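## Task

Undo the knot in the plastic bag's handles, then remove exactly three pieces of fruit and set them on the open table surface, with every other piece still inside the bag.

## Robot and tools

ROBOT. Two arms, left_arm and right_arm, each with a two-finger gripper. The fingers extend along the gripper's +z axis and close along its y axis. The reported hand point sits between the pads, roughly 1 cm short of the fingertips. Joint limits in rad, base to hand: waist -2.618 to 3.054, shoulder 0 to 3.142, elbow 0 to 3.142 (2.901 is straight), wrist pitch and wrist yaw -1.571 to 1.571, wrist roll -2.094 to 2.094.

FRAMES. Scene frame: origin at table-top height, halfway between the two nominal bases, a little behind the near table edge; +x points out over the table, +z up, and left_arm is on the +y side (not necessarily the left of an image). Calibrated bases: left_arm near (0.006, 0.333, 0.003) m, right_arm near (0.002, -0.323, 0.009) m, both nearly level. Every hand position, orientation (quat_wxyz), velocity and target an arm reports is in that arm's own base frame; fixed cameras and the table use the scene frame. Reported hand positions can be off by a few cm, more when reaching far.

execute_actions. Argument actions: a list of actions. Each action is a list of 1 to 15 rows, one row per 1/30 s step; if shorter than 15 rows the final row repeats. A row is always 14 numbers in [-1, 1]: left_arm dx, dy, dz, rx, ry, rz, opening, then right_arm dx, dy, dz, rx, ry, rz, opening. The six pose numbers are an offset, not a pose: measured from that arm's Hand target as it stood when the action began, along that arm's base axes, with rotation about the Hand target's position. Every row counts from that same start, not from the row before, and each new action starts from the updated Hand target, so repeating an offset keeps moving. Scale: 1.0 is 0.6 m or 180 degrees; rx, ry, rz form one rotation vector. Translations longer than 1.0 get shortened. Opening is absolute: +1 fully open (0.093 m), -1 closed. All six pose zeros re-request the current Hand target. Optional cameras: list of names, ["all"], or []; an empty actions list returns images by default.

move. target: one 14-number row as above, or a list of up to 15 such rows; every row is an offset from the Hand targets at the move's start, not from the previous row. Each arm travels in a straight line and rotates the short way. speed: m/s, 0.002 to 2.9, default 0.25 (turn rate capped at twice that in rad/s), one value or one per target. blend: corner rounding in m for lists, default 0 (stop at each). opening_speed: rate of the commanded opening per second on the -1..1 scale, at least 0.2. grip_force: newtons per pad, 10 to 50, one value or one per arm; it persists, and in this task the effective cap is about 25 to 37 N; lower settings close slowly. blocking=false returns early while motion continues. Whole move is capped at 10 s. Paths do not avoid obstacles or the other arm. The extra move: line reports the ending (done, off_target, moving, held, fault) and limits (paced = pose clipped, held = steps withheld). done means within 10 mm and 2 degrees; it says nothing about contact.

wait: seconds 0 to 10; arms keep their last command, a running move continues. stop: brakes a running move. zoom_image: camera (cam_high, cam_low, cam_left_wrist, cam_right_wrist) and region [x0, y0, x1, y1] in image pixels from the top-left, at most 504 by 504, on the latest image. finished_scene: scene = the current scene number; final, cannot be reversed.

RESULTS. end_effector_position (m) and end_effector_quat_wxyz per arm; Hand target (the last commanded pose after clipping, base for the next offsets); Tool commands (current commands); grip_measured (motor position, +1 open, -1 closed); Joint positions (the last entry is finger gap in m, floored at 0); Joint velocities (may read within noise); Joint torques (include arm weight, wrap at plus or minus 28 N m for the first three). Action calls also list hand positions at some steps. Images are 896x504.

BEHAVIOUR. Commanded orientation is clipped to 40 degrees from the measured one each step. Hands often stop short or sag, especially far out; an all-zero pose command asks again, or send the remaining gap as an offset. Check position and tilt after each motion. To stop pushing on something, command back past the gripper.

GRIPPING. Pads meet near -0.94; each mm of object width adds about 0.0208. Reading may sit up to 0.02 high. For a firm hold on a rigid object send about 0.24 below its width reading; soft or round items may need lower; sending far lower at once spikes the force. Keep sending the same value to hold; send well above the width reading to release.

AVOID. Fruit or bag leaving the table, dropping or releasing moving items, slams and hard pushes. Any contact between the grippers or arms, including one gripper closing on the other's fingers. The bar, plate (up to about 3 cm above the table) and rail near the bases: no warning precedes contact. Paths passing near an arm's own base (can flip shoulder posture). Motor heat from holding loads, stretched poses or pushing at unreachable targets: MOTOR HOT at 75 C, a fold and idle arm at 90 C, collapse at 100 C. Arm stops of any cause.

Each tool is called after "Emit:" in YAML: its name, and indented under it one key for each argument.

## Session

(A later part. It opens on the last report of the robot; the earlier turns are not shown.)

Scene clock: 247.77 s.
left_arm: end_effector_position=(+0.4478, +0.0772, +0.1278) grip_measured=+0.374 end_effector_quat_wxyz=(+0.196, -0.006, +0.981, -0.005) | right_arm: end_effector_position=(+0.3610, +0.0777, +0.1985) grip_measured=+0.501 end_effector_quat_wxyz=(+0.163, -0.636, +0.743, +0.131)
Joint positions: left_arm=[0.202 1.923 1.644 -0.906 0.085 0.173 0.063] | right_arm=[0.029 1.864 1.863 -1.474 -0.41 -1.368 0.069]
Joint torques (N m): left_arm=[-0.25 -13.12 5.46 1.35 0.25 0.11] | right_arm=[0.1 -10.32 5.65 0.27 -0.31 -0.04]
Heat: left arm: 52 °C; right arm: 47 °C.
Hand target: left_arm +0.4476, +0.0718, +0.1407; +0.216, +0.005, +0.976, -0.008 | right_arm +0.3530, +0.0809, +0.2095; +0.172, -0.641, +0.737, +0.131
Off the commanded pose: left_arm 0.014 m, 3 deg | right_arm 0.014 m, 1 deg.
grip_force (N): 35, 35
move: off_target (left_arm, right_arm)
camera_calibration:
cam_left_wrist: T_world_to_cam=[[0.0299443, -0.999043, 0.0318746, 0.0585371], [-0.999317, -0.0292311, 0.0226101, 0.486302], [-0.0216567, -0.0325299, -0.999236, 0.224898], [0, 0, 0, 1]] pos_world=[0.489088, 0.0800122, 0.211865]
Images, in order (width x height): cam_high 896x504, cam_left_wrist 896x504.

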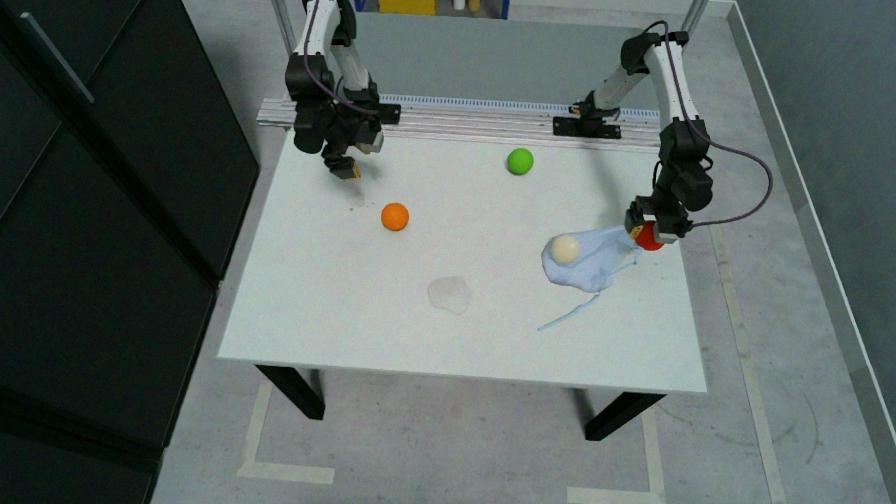

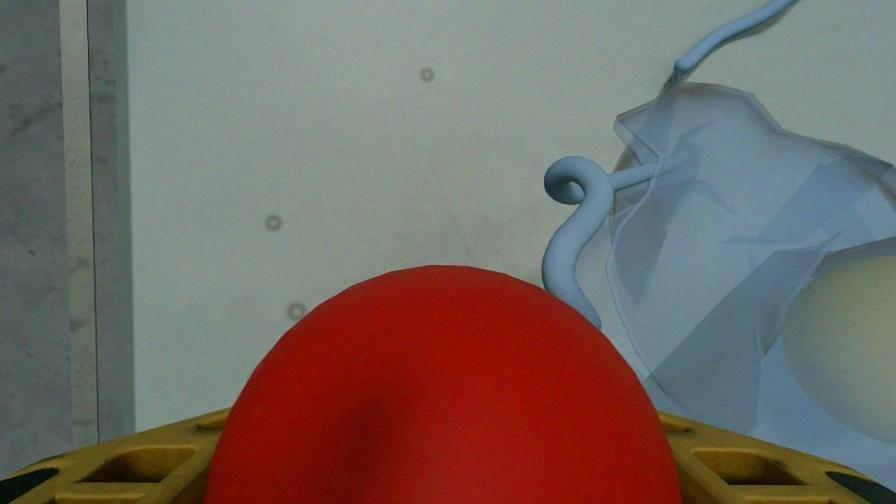

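Emit:
move:
  target:
    - [-0.06,0.0,-0.09,0,0,0,-0.1,0,0,0,0,0,0,0.5]
    - [-0.06,0.02,-0.145,0,0,0,-0.1,0,0,0,0,0,0,0.5]
  speed: 0.1
  blend: [0.02,0]
  cameras: ["cam_high","cam_low","cam_left_wrist"]

Emit:
zoom_image:
  camera: "cam_low"
  region: [340, 200, 580, 380]

Scene clock: 250.40 s.
left_arm: end_effector_position=(+0.4130, +0.0853, +0.0589) grip_measured=+0.374 end_effector_quat_wxyz=(+0.216, -0.001, +0.976, -0.002) | right_arm: end_effector_position=(+0.3610, +0.0777, +0.1985) grip_measured=+0.501 end_effector_quat_wxyz=(+0.163, -0.636, +0.743, +0.131)
Joint positions: left_arm=[0.246 1.825 1.22 -0.542 0.107 0.222 0.063] | right_arm=[0.029 1.864 1.863 -1.474 -0.41 -1.368 0.069]
Joint velocities: left_arm=[-0.002 -0.046 0.012 -0.022 0.022 0.007 0] | right_arm=[within noise]
Joint torques (N m): left_arm=[0.47 -8.7 5.14 1.41 0.29 0.14] | right_arm=[0.09 -10.41 5.61 0.3 -0.32 -0.02]
Heat: left arm: 52 °C; right arm: 47 °C.
Hand target: left_arm +0.4116, +0.0837, +0.0536; +0.216, +0.005, +0.976, -0.008 | right_arm +0.3530, +0.0809, +0.2095; +0.172, -0.641, +0.737, +0.131
Off the commanded pose: left_arm 0.006 m, 1 deg | right_arm 0.014 m, 1 deg.
grip_force (N): 35, 35
move: off_target (right_arm); blend cut to 0.0176 m at target 1
camera_calibration:
cam_left_wrist: T_world_to_cam=[[0.0192454, -0.999514, 0.0245346, 0.0747493], [-0.999636, -0.0197001, -0.0184281, 0.455025], [0.0189025, -0.024171, -0.999529, 0.138088], [0, 0, 0, 1]] pos_world=[0.45081, 0.0870147, 0.144574]
Images, in order (width x height): cam_high 896x504, cam_low 896x504, cam_left_wrist 896x504.

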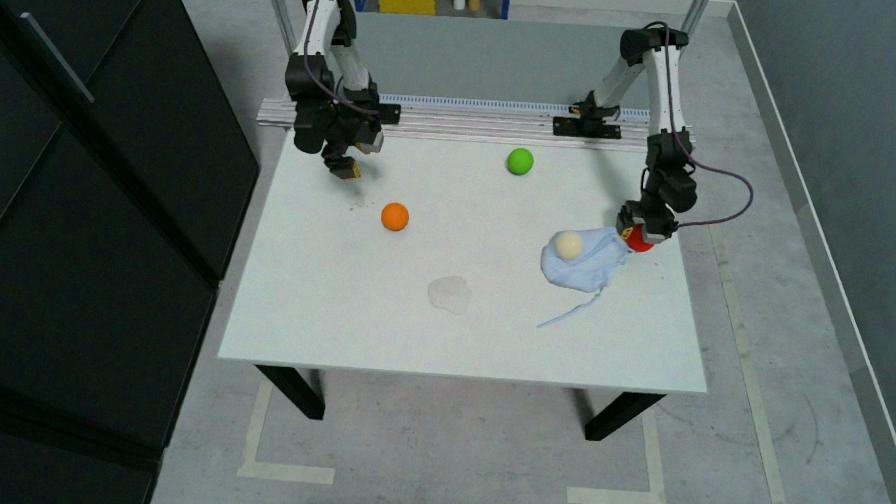

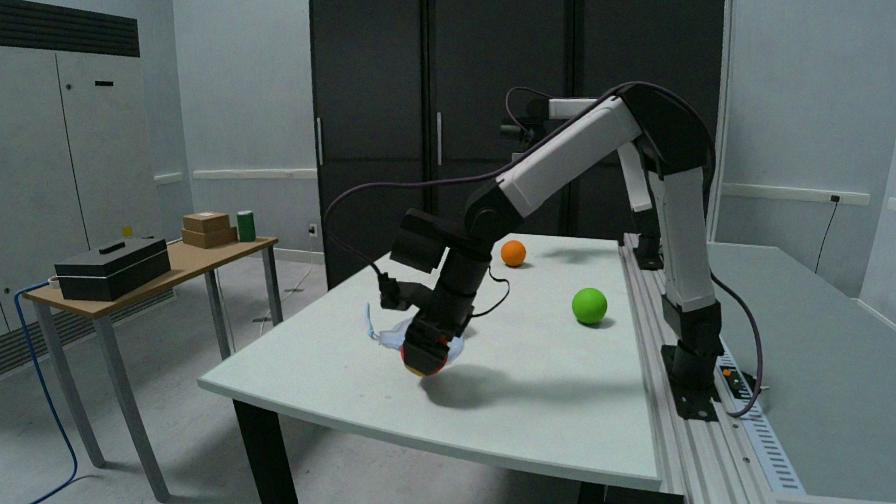

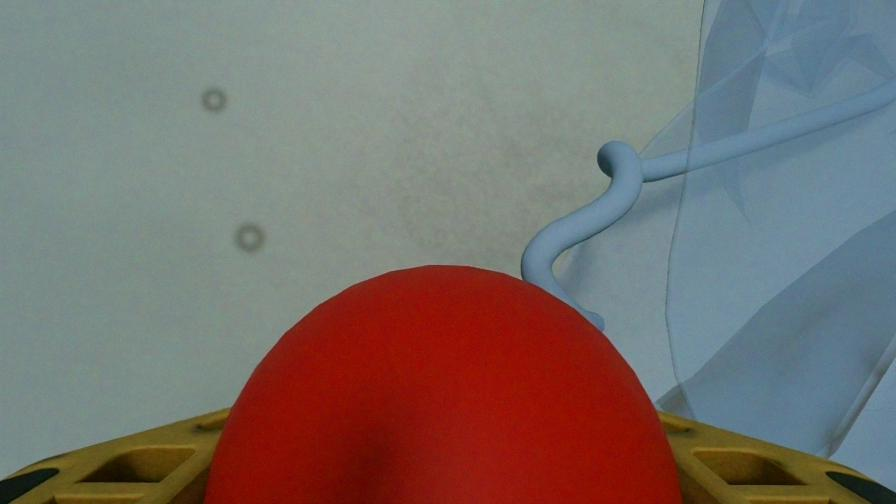

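Scaled by 2.100 from the camera's 896x504 image, which has a finer 1280x720 frame.

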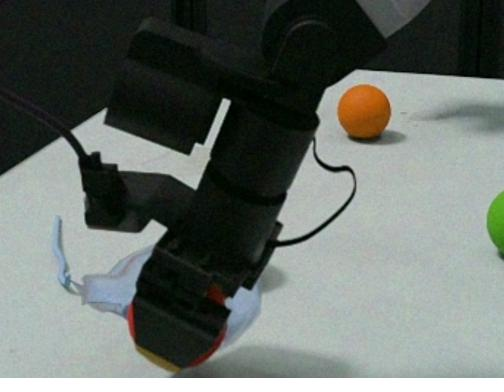

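Emit:
move:
  target:
    - [0,0,-0.035,0,0,0,-0.1,0,0,0,0,0,0,0.5]
    - [0,0,-0.035,0,0,0,0.75,0,0,0,0,0,0,0.5]
    - [0,0,0.15,0,0,0,0.75,0,0,0,0,0,0,0.5]
  speed: 0.1
  opening_speed: 0.5
  cameras: ["cam_high","cam_left_wrist"]

Emit:
zoom_image:
  camera: "cam_high"
  region: [500, 160, 700, 320]

Scene clock: 256.00 s.
left_arm: end_effector_position=(+0.4118, +0.0848, +0.1278) grip_measured=+0.748 end_effector_quat_wxyz=(+0.203, -0.001, +0.979, -0.006) | right_arm: end_effector_position=(+0.3610, +0.0777, +0.1985) grip_measured=+0.501 end_effector_quat_wxyz=(+0.163, -0.636, +0.743, +0.131)
Joint positions: left_arm=[0.246 1.783 1.459 -0.852 0.108 0.222 0.081] | right_arm=[0.029 1.864 1.863 -1.474 -0.41 -1.368 0.069]
Joint torques (N m): left_arm=[0.43 -10.86 8.61 1.03 0.27 0.13] | right_arm=[-0.02 -10.44 5.63 0.3 -0.32 -0.04]
Heat: left arm: 50 °C; right arm: 48 °C.
Hand target: left_arm +0.4116, +0.0837, +0.1437; +0.216, +0.005, +0.976, -0.008 | right_arm +0.3530, +0.0809, +0.2095; +0.172, -0.641, +0.737, +0.131
Off the commanded pose: left_arm 0.016 m, 2 deg | right_arm 0.014 m, 1 deg.
grip_force (N): 35, 35
move: off_target (left_arm, right_arm)
camera_calibration:
cam_left_wrist: T_world_to_cam=[[0.0190907, -0.999305, 0.0320212, 0.0716192], [-0.999787, -0.0188306, 0.00840679, 0.451654], [-0.00779796, -0.0321749, -0.999452, 0.218678], [0, 0, 0, 1]] pos_world=[0.451896, 0.0871103, 0.212468]
Images, in order (width x height): cam_high 896x504, cam_left_wrist 896x504.

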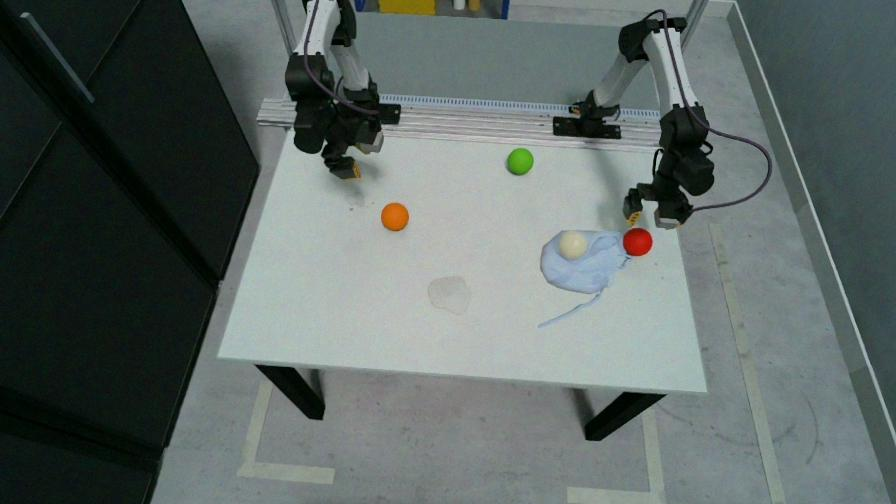

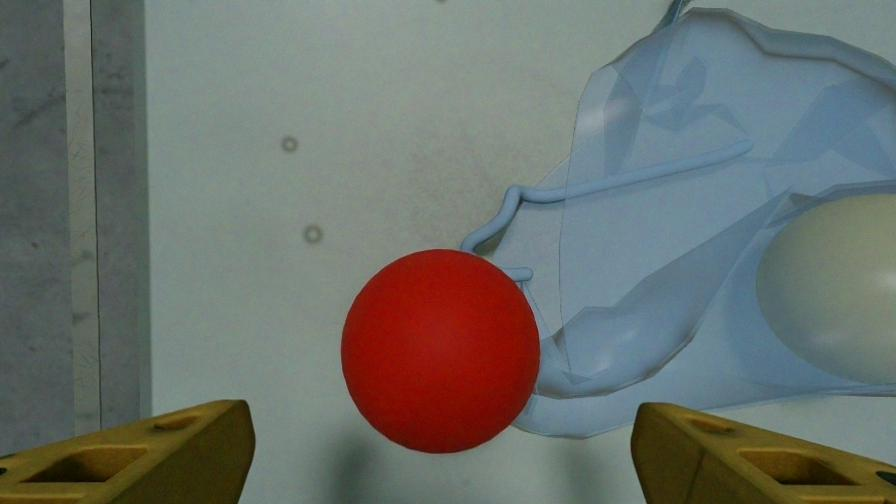

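Scaled by 2.520 from the camera's 896x504 image, which has a finer 1280x720 frame.

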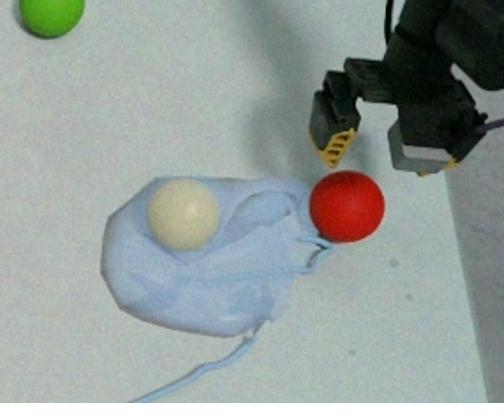

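Emit:
move:
  target:
    - [0,0,0,0,0,-0.47,0.75,0,0,0,0,0,0,0.5]
    - [-0.002,0,-0.185,0,0,-0.47,0.75,0,0,0,0,0,0,0.5]
  speed: [0.4,0.12]
  cameras: ["cam_high","cam_left_wrist"]

Scene clock: 261.17 s.
left_arm: end_effector_position=(+0.4115, +0.0849, +0.0429) grip_measured=+0.748 end_effector_quat_wxyz=(+0.161, +0.655, +0.723, -0.148) | right_arm: end_effector_position=(+0.3610, +0.0777, +0.1985) grip_measured=+0.501 end_effector_quat_wxyz=(+0.163, -0.636, +0.743, +0.131)
Joint positions: left_arm=[0.369 2.296 1.886 -1.29 0.423 1.868 0.081] | right_arm=[0.029 1.864 1.863 -1.474 -0.41 -1.368 0.069]
Joint torques (N m): left_arm=[-0.21 -10.73 4.7 0.22 0.27 0.13] | right_arm=[0.09 -10.37 5.67 0.28 -0.32 -0.02]
Heat: left arm: 50 °C; right arm: 49 °C.
Hand target: left_arm +0.4103, +0.0838, +0.0326; +0.154, +0.661, +0.719, -0.152 | right_arm +0.3530, +0.0809, +0.2095; +0.172, -0.641, +0.737, +0.131
Off the commanded pose: left_arm 0.010 m, 1 deg | right_arm 0.014 m, 1 deg.
grip_force (N): 35, 35
move: off_target (right_arm)
camera_calibration:
cam_left_wrist: T_world_to_cam=[[-0.992901, -0.11658, 0.0235919, 0.41642], [-0.117136, 0.992832, -0.0237558, 0.00433237], [-0.0206533, -0.0263506, -0.999439, 0.138675], [0, 0, 0, 1]] pos_world=[0.416836, 0.0478991, 0.128876]
Images, in order (width x height): cam_high 896x504, cam_left_wrist 896x504.

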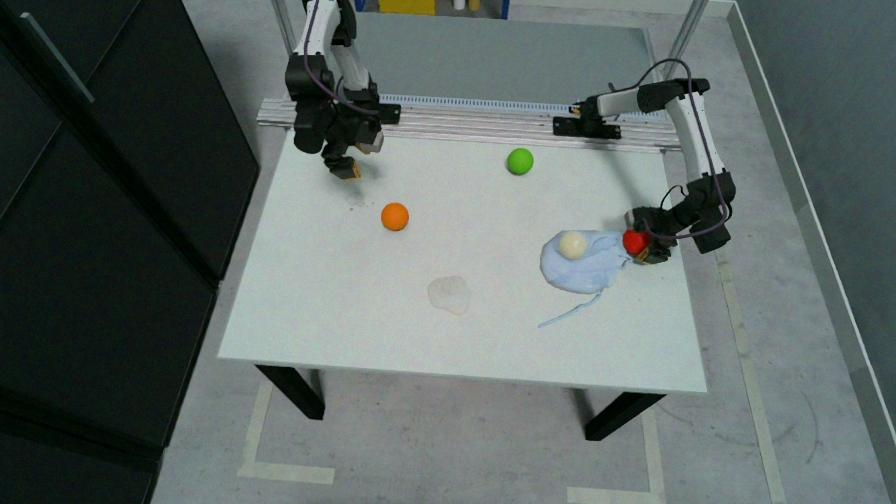

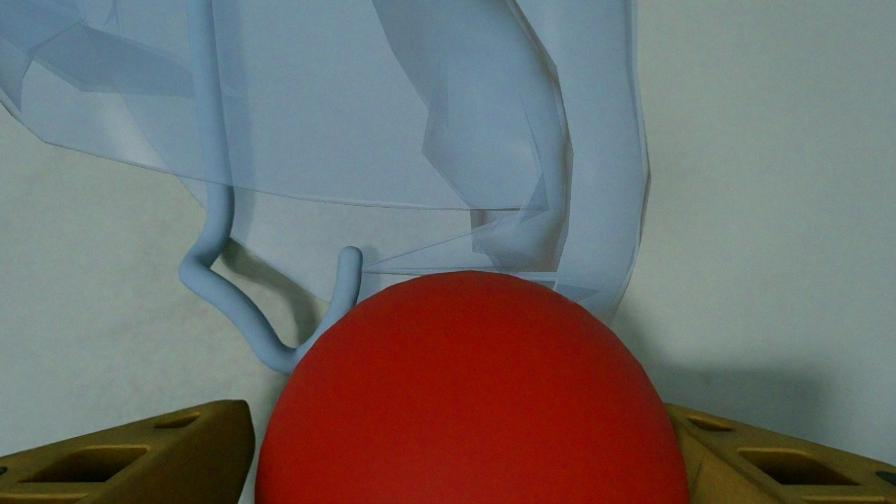

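Emit:
move:
  target:
    - [0,0,0,0,0,0,-0.1,0,0,0,0,0,0,0.5]
    - [0,0.02,0.12,0,0,0,-0.1,0,0,0,0,0,0,0.5]
    - [-0.17,0,0.12,0,0,0,-0.1,0,0,0,0,0,0,0.5]
    - [-0.17,0,0.012,0,0,0,-0.1,0,0,0,0,0,0,0.5]
  speed: 0.13
  blend: [0,0.02,0.01,0]
  cameras: ["cam_high","cam_left_wrist","cam_low"]

Scene clock: 265.80 s.
left_arm: end_effector_position=(+0.3114, +0.0825, +0.0474) grip_measured=+0.373 end_effector_quat_wxyz=(+0.159, +0.659, +0.720, -0.147) | right_arm: end_effector_position=(+0.3610, +0.0777, +0.1985) grip_measured=+0.501 end_effector_quat_wxyz=(+0.163, -0.636, +0.743, +0.131)
Joint positions: left_arm=[0.465 1.948 1.361 -1.155 0.402 1.983 0.063] | right_arm=[0.029 1.864 1.863 -1.474 -0.41 -1.368 0.069]
Joint torques (N m): left_arm=[0.54 -7.99 4.23 0.11 0.3 0.12] | right_arm=[0.02 -10.44 5.65 0.3 -0.34 -0.03]
Heat: left arm: 50 °C; right arm: 49 °C.
Hand target: left_arm +0.3084, +0.0838, +0.0399; +0.154, +0.661, +0.719, -0.151 | right_arm +0.3530, +0.0809, +0.2095; +0.172, -0.641, +0.737, +0.131
Off the commanded pose: left_arm 0.008 m, 1 deg | right_arm 0.014 m, 1 deg.
grip_force (N): 35, 35
move: off_target (right_arm)
camera_calibration:
cam_left_wrist: T_world_to_cam=[[-0.994051, -0.10653, 0.0226824, 0.316128], [-0.106952, 0.994096, -0.0183, -0.00847784], [-0.020599, -0.020617, -0.999575, 0.14046], [0, 0, 0, 1]] pos_world=[0.316234, 0.0450006, 0.133075]
Images, in order (width x height): cam_high 896x504, cam_low 896x504, cam_left_wrist 896x504.

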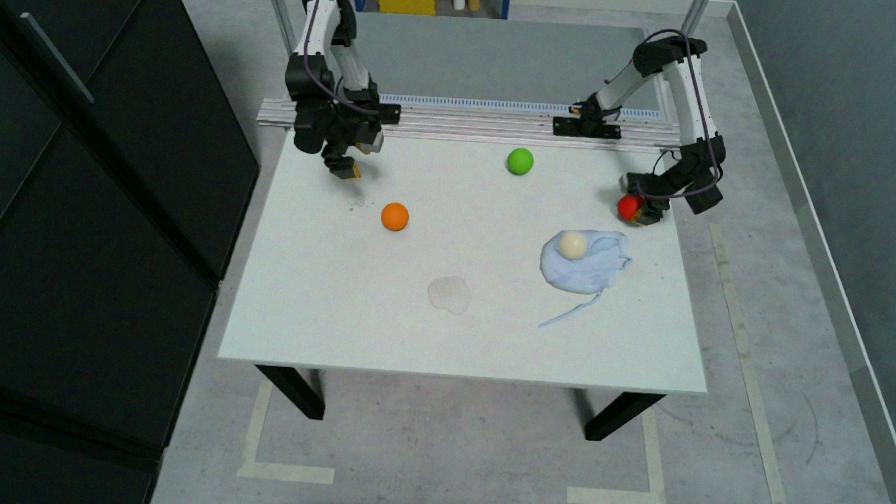

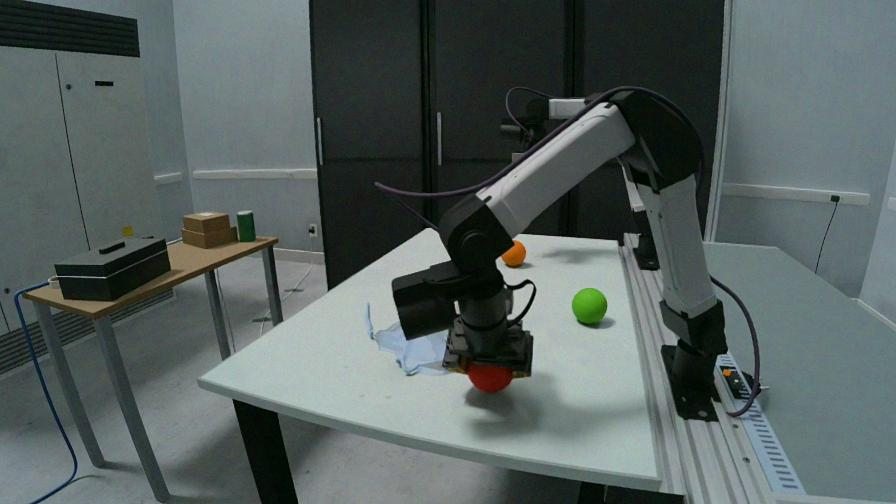

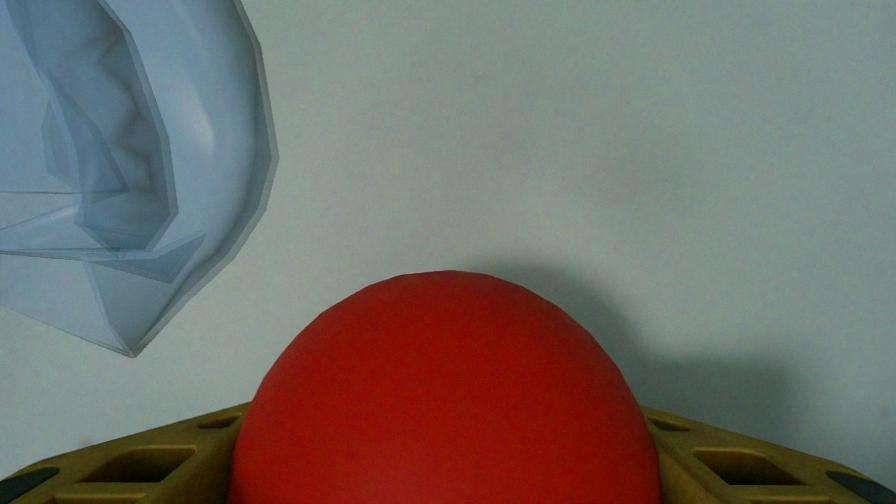

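Emit:
move:
  target:
    - [0,0,-0.012,0,0,0,-0.1,0,0,0,0,0,0,0.5]
    - [0,0,-0.012,0,0,0,0.75,0,0,0,0,0,0,0.5]
    - [0,0,0.2,0,0,0,0.75,0,0,0,0,0,0,0.5]
  speed: 0.13
  opening_speed: 0.5
  cameras: ["cam_high","cam_low"]

Emit:
zoom_image:
  camera: "cam_high"
  region: [500, 140, 700, 340]

Scene clock: 270.87 s.
left_arm: end_effector_position=(+0.3108, +0.0823, +0.1478) grip_measured=+0.748 end_effector_quat_wxyz=(+0.157, +0.658, +0.720, -0.151) | right_arm: end_effector_position=(+0.3610, +0.0777, +0.1985) grip_measured=+0.501 end_effector_quat_wxyz=(+0.163, -0.636, +0.743, +0.131)
Joint positions: left_arm=[0.465 1.894 1.689 -1.547 0.402 1.983 0.081] | right_arm=[0.029 1.864 1.863 -1.474 -0.41 -1.368 0.069]
Joint torques (N m): left_arm=[0.54 -10.84 7.06 -0.22 0.32 0.03] | right_arm=[-0.01 -10.43 5.67 0.29 -0.31 -0.03]
Heat: left arm: 49 °C; right arm: 49 °C.
Hand target: left_arm +0.3084, +0.0837, +0.1599; +0.154, +0.661, +0.719, -0.151 | right_arm +0.3530, +0.0809, +0.2095; +0.172, -0.641, +0.737, +0.131
Off the commanded pose: left_arm 0.012 m, 1 deg | right_arm 0.014 m, 1 deg.
joint sent to its limit (left arm) — joint 4 (wrist pitch), lower limit. The joint targets still meet the commanded pose.
grip_force (N): 35, 35
move: off_target (left_arm, right_arm)
Images, in order (width x height): cam_high 896x504, cam_low 896x504.

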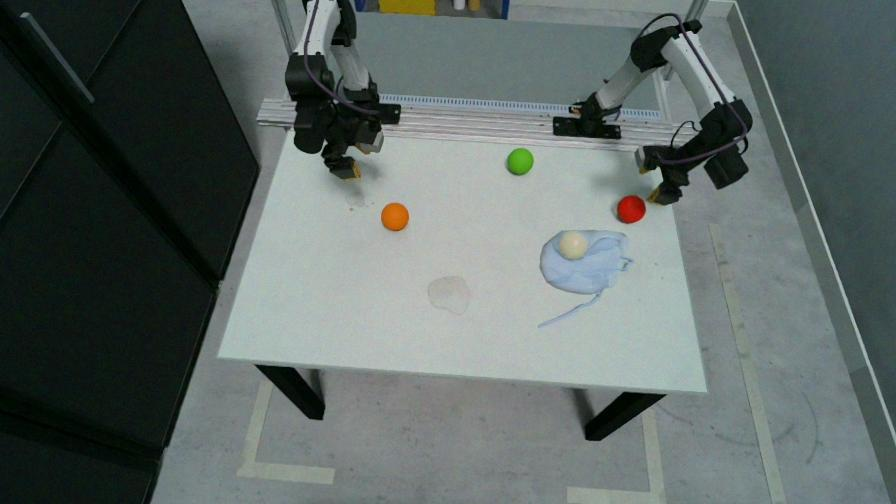

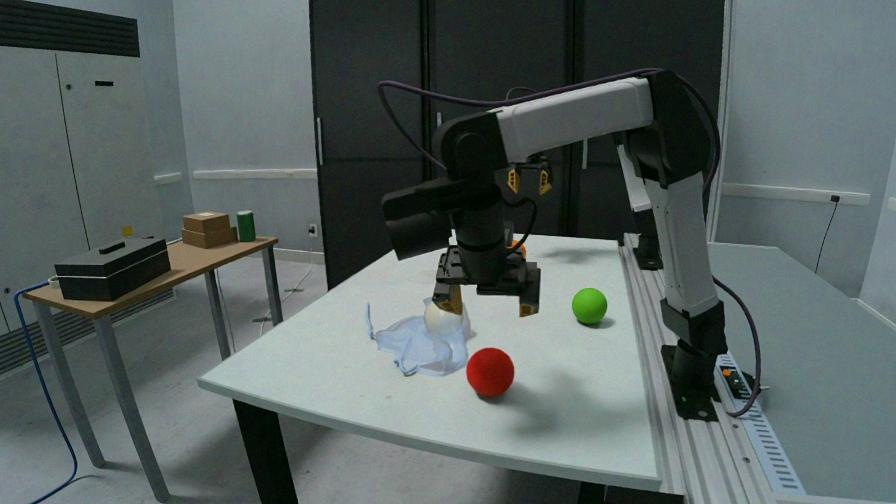

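Scaled by 2.520 from the camera's 896x504 image, which has a finer 1280x720 frame.

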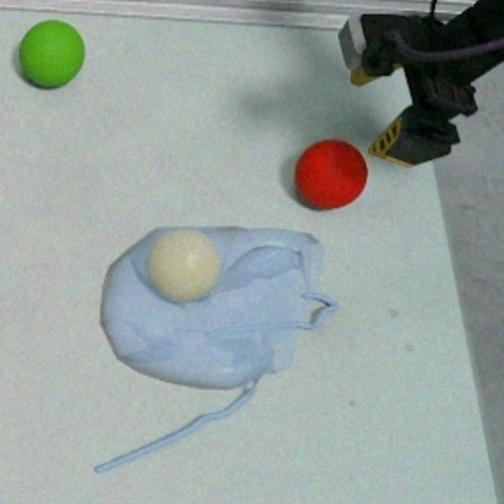

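All good.

Emit:
finished_scene:
  scene: 1

The scene is finished: the task was done.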